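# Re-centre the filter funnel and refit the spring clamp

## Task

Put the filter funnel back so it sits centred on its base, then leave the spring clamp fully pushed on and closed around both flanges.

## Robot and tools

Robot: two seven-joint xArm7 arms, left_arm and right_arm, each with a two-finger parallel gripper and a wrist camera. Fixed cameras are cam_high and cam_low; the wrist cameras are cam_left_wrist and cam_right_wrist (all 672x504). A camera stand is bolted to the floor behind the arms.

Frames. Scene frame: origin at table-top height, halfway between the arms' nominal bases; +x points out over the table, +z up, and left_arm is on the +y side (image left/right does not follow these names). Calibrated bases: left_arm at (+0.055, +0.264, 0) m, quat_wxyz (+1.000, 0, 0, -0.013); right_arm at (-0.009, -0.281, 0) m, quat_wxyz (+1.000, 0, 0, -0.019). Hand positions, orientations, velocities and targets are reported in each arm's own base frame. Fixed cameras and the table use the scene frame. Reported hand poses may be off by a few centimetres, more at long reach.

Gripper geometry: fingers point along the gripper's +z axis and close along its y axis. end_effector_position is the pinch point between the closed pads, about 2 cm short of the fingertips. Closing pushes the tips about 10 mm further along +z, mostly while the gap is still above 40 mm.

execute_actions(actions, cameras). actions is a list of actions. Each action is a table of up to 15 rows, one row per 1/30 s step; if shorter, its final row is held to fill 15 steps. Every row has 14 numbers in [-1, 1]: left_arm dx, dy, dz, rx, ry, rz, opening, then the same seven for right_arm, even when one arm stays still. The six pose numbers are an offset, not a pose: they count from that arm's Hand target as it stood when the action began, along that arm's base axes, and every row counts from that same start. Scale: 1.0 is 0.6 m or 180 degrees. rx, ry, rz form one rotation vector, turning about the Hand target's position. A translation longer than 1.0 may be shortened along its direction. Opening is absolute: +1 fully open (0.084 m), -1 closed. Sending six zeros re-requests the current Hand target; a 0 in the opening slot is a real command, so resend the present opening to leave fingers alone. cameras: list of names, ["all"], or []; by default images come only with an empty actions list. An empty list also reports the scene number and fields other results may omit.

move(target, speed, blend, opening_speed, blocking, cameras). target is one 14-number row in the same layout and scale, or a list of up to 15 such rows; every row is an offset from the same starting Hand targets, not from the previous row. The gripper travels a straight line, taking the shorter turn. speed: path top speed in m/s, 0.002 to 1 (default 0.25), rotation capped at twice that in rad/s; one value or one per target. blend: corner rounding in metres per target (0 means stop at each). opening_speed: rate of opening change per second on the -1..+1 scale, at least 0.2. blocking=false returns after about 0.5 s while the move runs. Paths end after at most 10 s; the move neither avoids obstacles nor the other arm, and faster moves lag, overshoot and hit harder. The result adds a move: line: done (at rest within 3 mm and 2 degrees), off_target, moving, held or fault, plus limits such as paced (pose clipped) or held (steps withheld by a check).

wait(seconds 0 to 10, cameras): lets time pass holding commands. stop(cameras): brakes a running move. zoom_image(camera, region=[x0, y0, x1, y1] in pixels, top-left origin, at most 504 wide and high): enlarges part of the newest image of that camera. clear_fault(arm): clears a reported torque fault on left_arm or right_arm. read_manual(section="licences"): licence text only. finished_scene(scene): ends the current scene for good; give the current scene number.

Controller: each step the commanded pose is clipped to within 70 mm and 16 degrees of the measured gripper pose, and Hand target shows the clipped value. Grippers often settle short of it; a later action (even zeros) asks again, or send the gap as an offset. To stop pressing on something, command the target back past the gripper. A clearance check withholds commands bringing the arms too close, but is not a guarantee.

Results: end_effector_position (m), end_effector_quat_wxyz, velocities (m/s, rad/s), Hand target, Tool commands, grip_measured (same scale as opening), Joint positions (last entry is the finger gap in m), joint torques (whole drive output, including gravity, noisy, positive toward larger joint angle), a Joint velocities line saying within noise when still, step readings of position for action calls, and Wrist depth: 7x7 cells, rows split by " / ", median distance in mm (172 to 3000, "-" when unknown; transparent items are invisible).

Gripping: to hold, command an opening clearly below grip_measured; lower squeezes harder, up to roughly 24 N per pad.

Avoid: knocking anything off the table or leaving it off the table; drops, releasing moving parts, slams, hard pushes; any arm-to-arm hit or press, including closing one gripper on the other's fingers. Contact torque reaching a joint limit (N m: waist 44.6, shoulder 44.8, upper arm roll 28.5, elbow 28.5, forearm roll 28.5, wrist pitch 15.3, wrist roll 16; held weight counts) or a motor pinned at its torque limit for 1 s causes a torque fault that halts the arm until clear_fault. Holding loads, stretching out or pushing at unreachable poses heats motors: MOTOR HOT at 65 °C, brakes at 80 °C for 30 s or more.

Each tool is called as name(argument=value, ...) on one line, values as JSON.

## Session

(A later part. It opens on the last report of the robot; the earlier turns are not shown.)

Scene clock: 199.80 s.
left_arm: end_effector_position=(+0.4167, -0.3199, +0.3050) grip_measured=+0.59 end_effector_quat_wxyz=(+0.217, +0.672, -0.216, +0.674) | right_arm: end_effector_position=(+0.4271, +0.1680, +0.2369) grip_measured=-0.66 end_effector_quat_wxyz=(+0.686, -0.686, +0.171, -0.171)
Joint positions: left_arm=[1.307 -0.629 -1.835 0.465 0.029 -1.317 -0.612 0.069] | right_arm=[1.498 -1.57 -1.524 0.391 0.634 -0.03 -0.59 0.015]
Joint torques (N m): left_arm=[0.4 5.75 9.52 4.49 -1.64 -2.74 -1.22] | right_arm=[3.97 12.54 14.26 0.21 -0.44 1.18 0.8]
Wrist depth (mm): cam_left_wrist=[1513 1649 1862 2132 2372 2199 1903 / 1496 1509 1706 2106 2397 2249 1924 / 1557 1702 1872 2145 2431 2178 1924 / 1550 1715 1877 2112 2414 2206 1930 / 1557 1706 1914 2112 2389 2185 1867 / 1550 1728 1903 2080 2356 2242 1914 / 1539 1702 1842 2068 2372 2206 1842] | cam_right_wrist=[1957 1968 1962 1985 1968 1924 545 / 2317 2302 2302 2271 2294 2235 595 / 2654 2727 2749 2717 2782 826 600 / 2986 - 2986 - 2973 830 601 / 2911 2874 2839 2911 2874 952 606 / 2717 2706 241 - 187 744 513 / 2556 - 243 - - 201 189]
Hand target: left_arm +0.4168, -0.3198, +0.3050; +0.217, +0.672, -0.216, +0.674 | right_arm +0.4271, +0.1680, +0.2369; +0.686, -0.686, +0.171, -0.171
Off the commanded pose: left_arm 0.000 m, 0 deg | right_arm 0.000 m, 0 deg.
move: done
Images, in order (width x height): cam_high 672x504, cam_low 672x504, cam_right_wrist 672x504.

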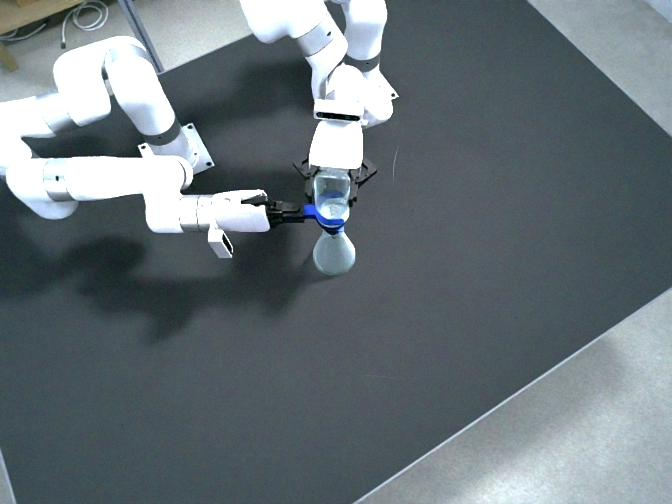

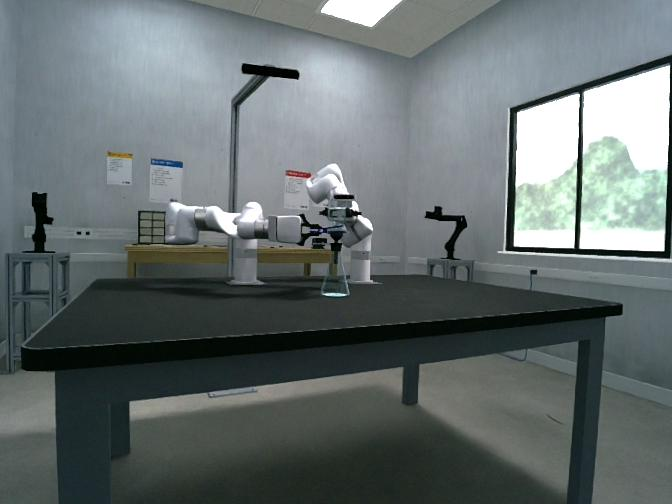

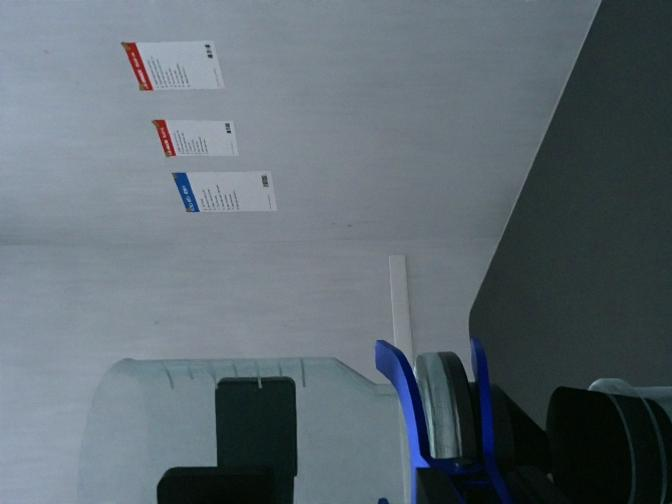

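Seated and aligned. Release.

move(target=[[0,0,0,0,0,0,0.6,0,0,0,0,0,0,0.5],[0,0,0,0,0,0,1,0,0,0,0,0,0,1]], opening_speed=0.6)

move(target=[-0.2,0.138,0,0,0,0,1,-0.078,-0.147,0,0,0,0,1], speed=0.12, cameras=["cam_right_wrist","cam_high","cam_low"])

zoom_image(camera="cam_high", region=[270, 150, 380, 280])

zoom_image(camera="cam_low", region=[300, 210, 370, 260])

Scene clock: 213.43 s.
left_arm: end_effector_position=(+0.4168, -0.3198, +0.3050) grip_measured=+1.00 end_effector_quat_wxyz=(+0.217, +0.672, -0.216, +0.674) | right_arm: end_effector_position=(+0.4271, +0.1680, +0.2369) grip_measured=+1.00 end_effector_quat_wxyz=(+0.686, -0.686, +0.171, -0.171)
Joint positions: left_arm=[1.307 -0.629 -1.835 0.465 0.029 -1.316 -0.612 0.084] | right_arm=[1.498 -1.57 -1.524 0.391 0.634 -0.03 -0.59 0.084]
Joint torques (N m): left_arm=[-0.26 13.63 5.94 6.06 0.05 -1.65 0.53] | right_arm=[2.94 17.34 17.48 0.21 -0.88 2.21 0.79]
Wrist depth (mm): cam_left_wrist=[1516 1653 1898 2119 2381 2213 1924 / 1468 1509 1677 2125 2389 2228 1935 / 1560 1681 1882 2112 2364 2257 1935 / 1557 1677 1914 2172 2397 2228 1924 / 1543 1706 1898 2112 2389 2213 1898 / 1533 1732 1857 2151 2405 2235 1888 / 1550 1728 1888 2112 2309 2199 1867] | cam_right_wrist=[1962 1996 1968 1996 1991 1940 547 / 2279 2325 2333 2279 2302 2213 596 / 2696 2706 2706 2717 2760 828 599 / - 2960 - 2999 - 829 603 / 2899 2923 2851 2886 2851 959 602 / 2696 2624 250 2696 183 744 514 / 2547 - 251 - - 188 186]
Hand target: left_arm +0.4168, -0.3198, +0.3050; +0.217, +0.672, -0.216, +0.674 | right_arm +0.4271, +0.1680, +0.2369; +0.686, -0.686, +0.171, -0.171
Off the commanded pose: left_arm 0.000 m, 0 deg | right_arm 0.000 m, 0 deg.
move: done

Scene clock: 215.43 s.
left_arm: end_effector_position=(+0.2968, -0.2370, +0.3050) grip_measured=+1.00 end_effector_quat_wxyz=(+0.217, +0.672, -0.216, +0.674) | right_arm: end_effector_position=(+0.3803, +0.0798, +0.2369) grip_measured=+1.00 end_effector_quat_wxyz=(+0.686, -0.686, +0.171, -0.171)
Joint positions: left_arm=[0.661 -0.502 -1.317 -0.023 -0.001 -1.46 -0.484 0.084] | right_arm=[1.025 -1.356 -1.537 0.312 0.556 0.421 -0.493 0.084]
Joint torques (N m): left_arm=[-4.16 -2.12 6.41 3.48 2.08 -0.14 -1.65] | right_arm=[-5.21 17.24 14.96 1.57 -2.36 2.06 1.03]
Wrist depth (mm): cam_left_wrist=[1661 1833 1991 2257 2457 2340 2050 / 1516 1596 1852 2294 2519 2325 2020 / 1642 1772 2008 2228 2492 2302 2050 / 1653 1857 2008 2228 2474 2317 2020 / 1677 1833 2014 2264 2547 2309 1979 / 1665 1847 2044 2257 2519 2309 2008 / 1686 1852 2068 2286 2528 1077 1919] | cam_right_wrist=[2026 2080 2050 2056 2068 2026 593 / 2356 2364 2364 2431 2364 2235 595 / 2782 2749 2760 2816 2899 830 597 / - - - - - 834 598 / 2986 2999 2948 2960 2899 841 602 / 2805 2805 2782 - 259 291 555 / 2634 2604 2519 2547 279 970 611]
Hand target: left_arm +0.2968, -0.2370, +0.3050; +0.217, +0.672, -0.216, +0.674 | right_arm +0.3803, +0.0798, +0.2369; +0.686, -0.686, +0.171, -0.171
Off the commanded pose: left_arm 0.000 m, 0 deg | right_arm 0.000 m, 0 deg.
move: done
Images, in order (width x height): cam_high 672x504, cam_low 672x504, cam_right_wrist 672x504.

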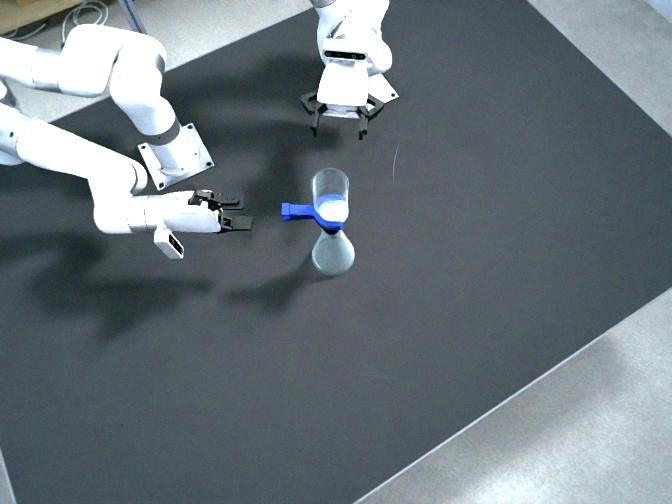

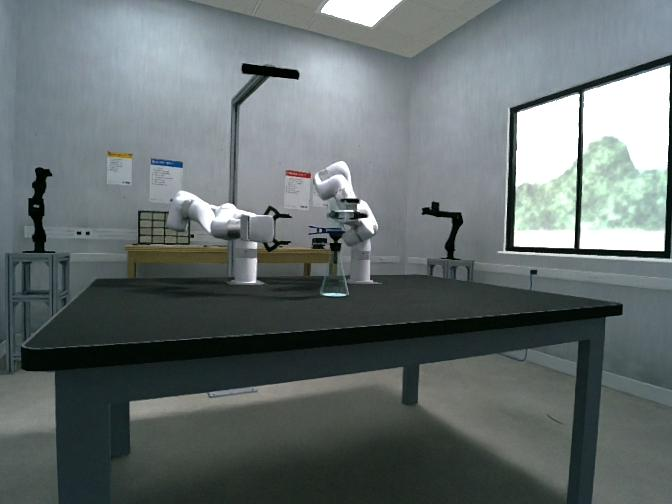

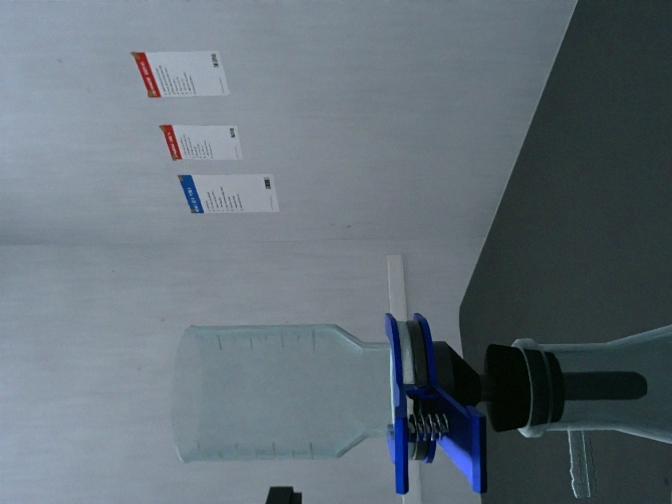

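Scaled by 3.877 from the camera's 672x504 image, which has a finer 960x720 frame.

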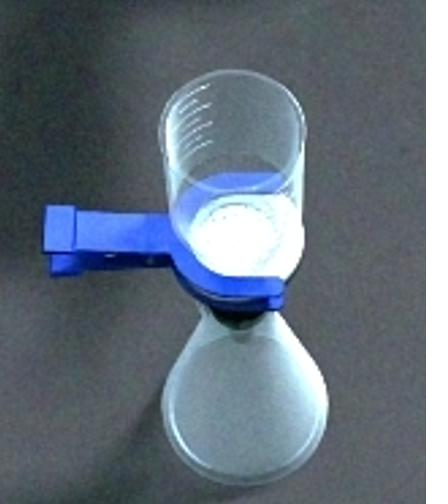

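Scaled by 7.200 from the camera's 672x504 image, which has a finer 960x720 frame.

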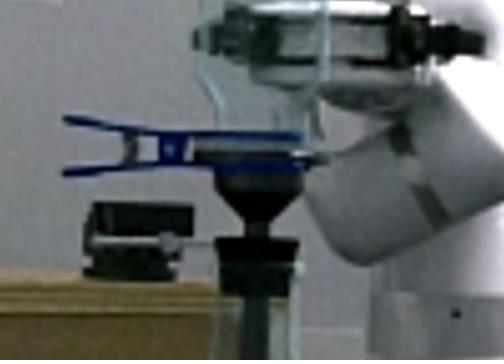

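finished_scene(scene=2)

The scene is finished: the task was done.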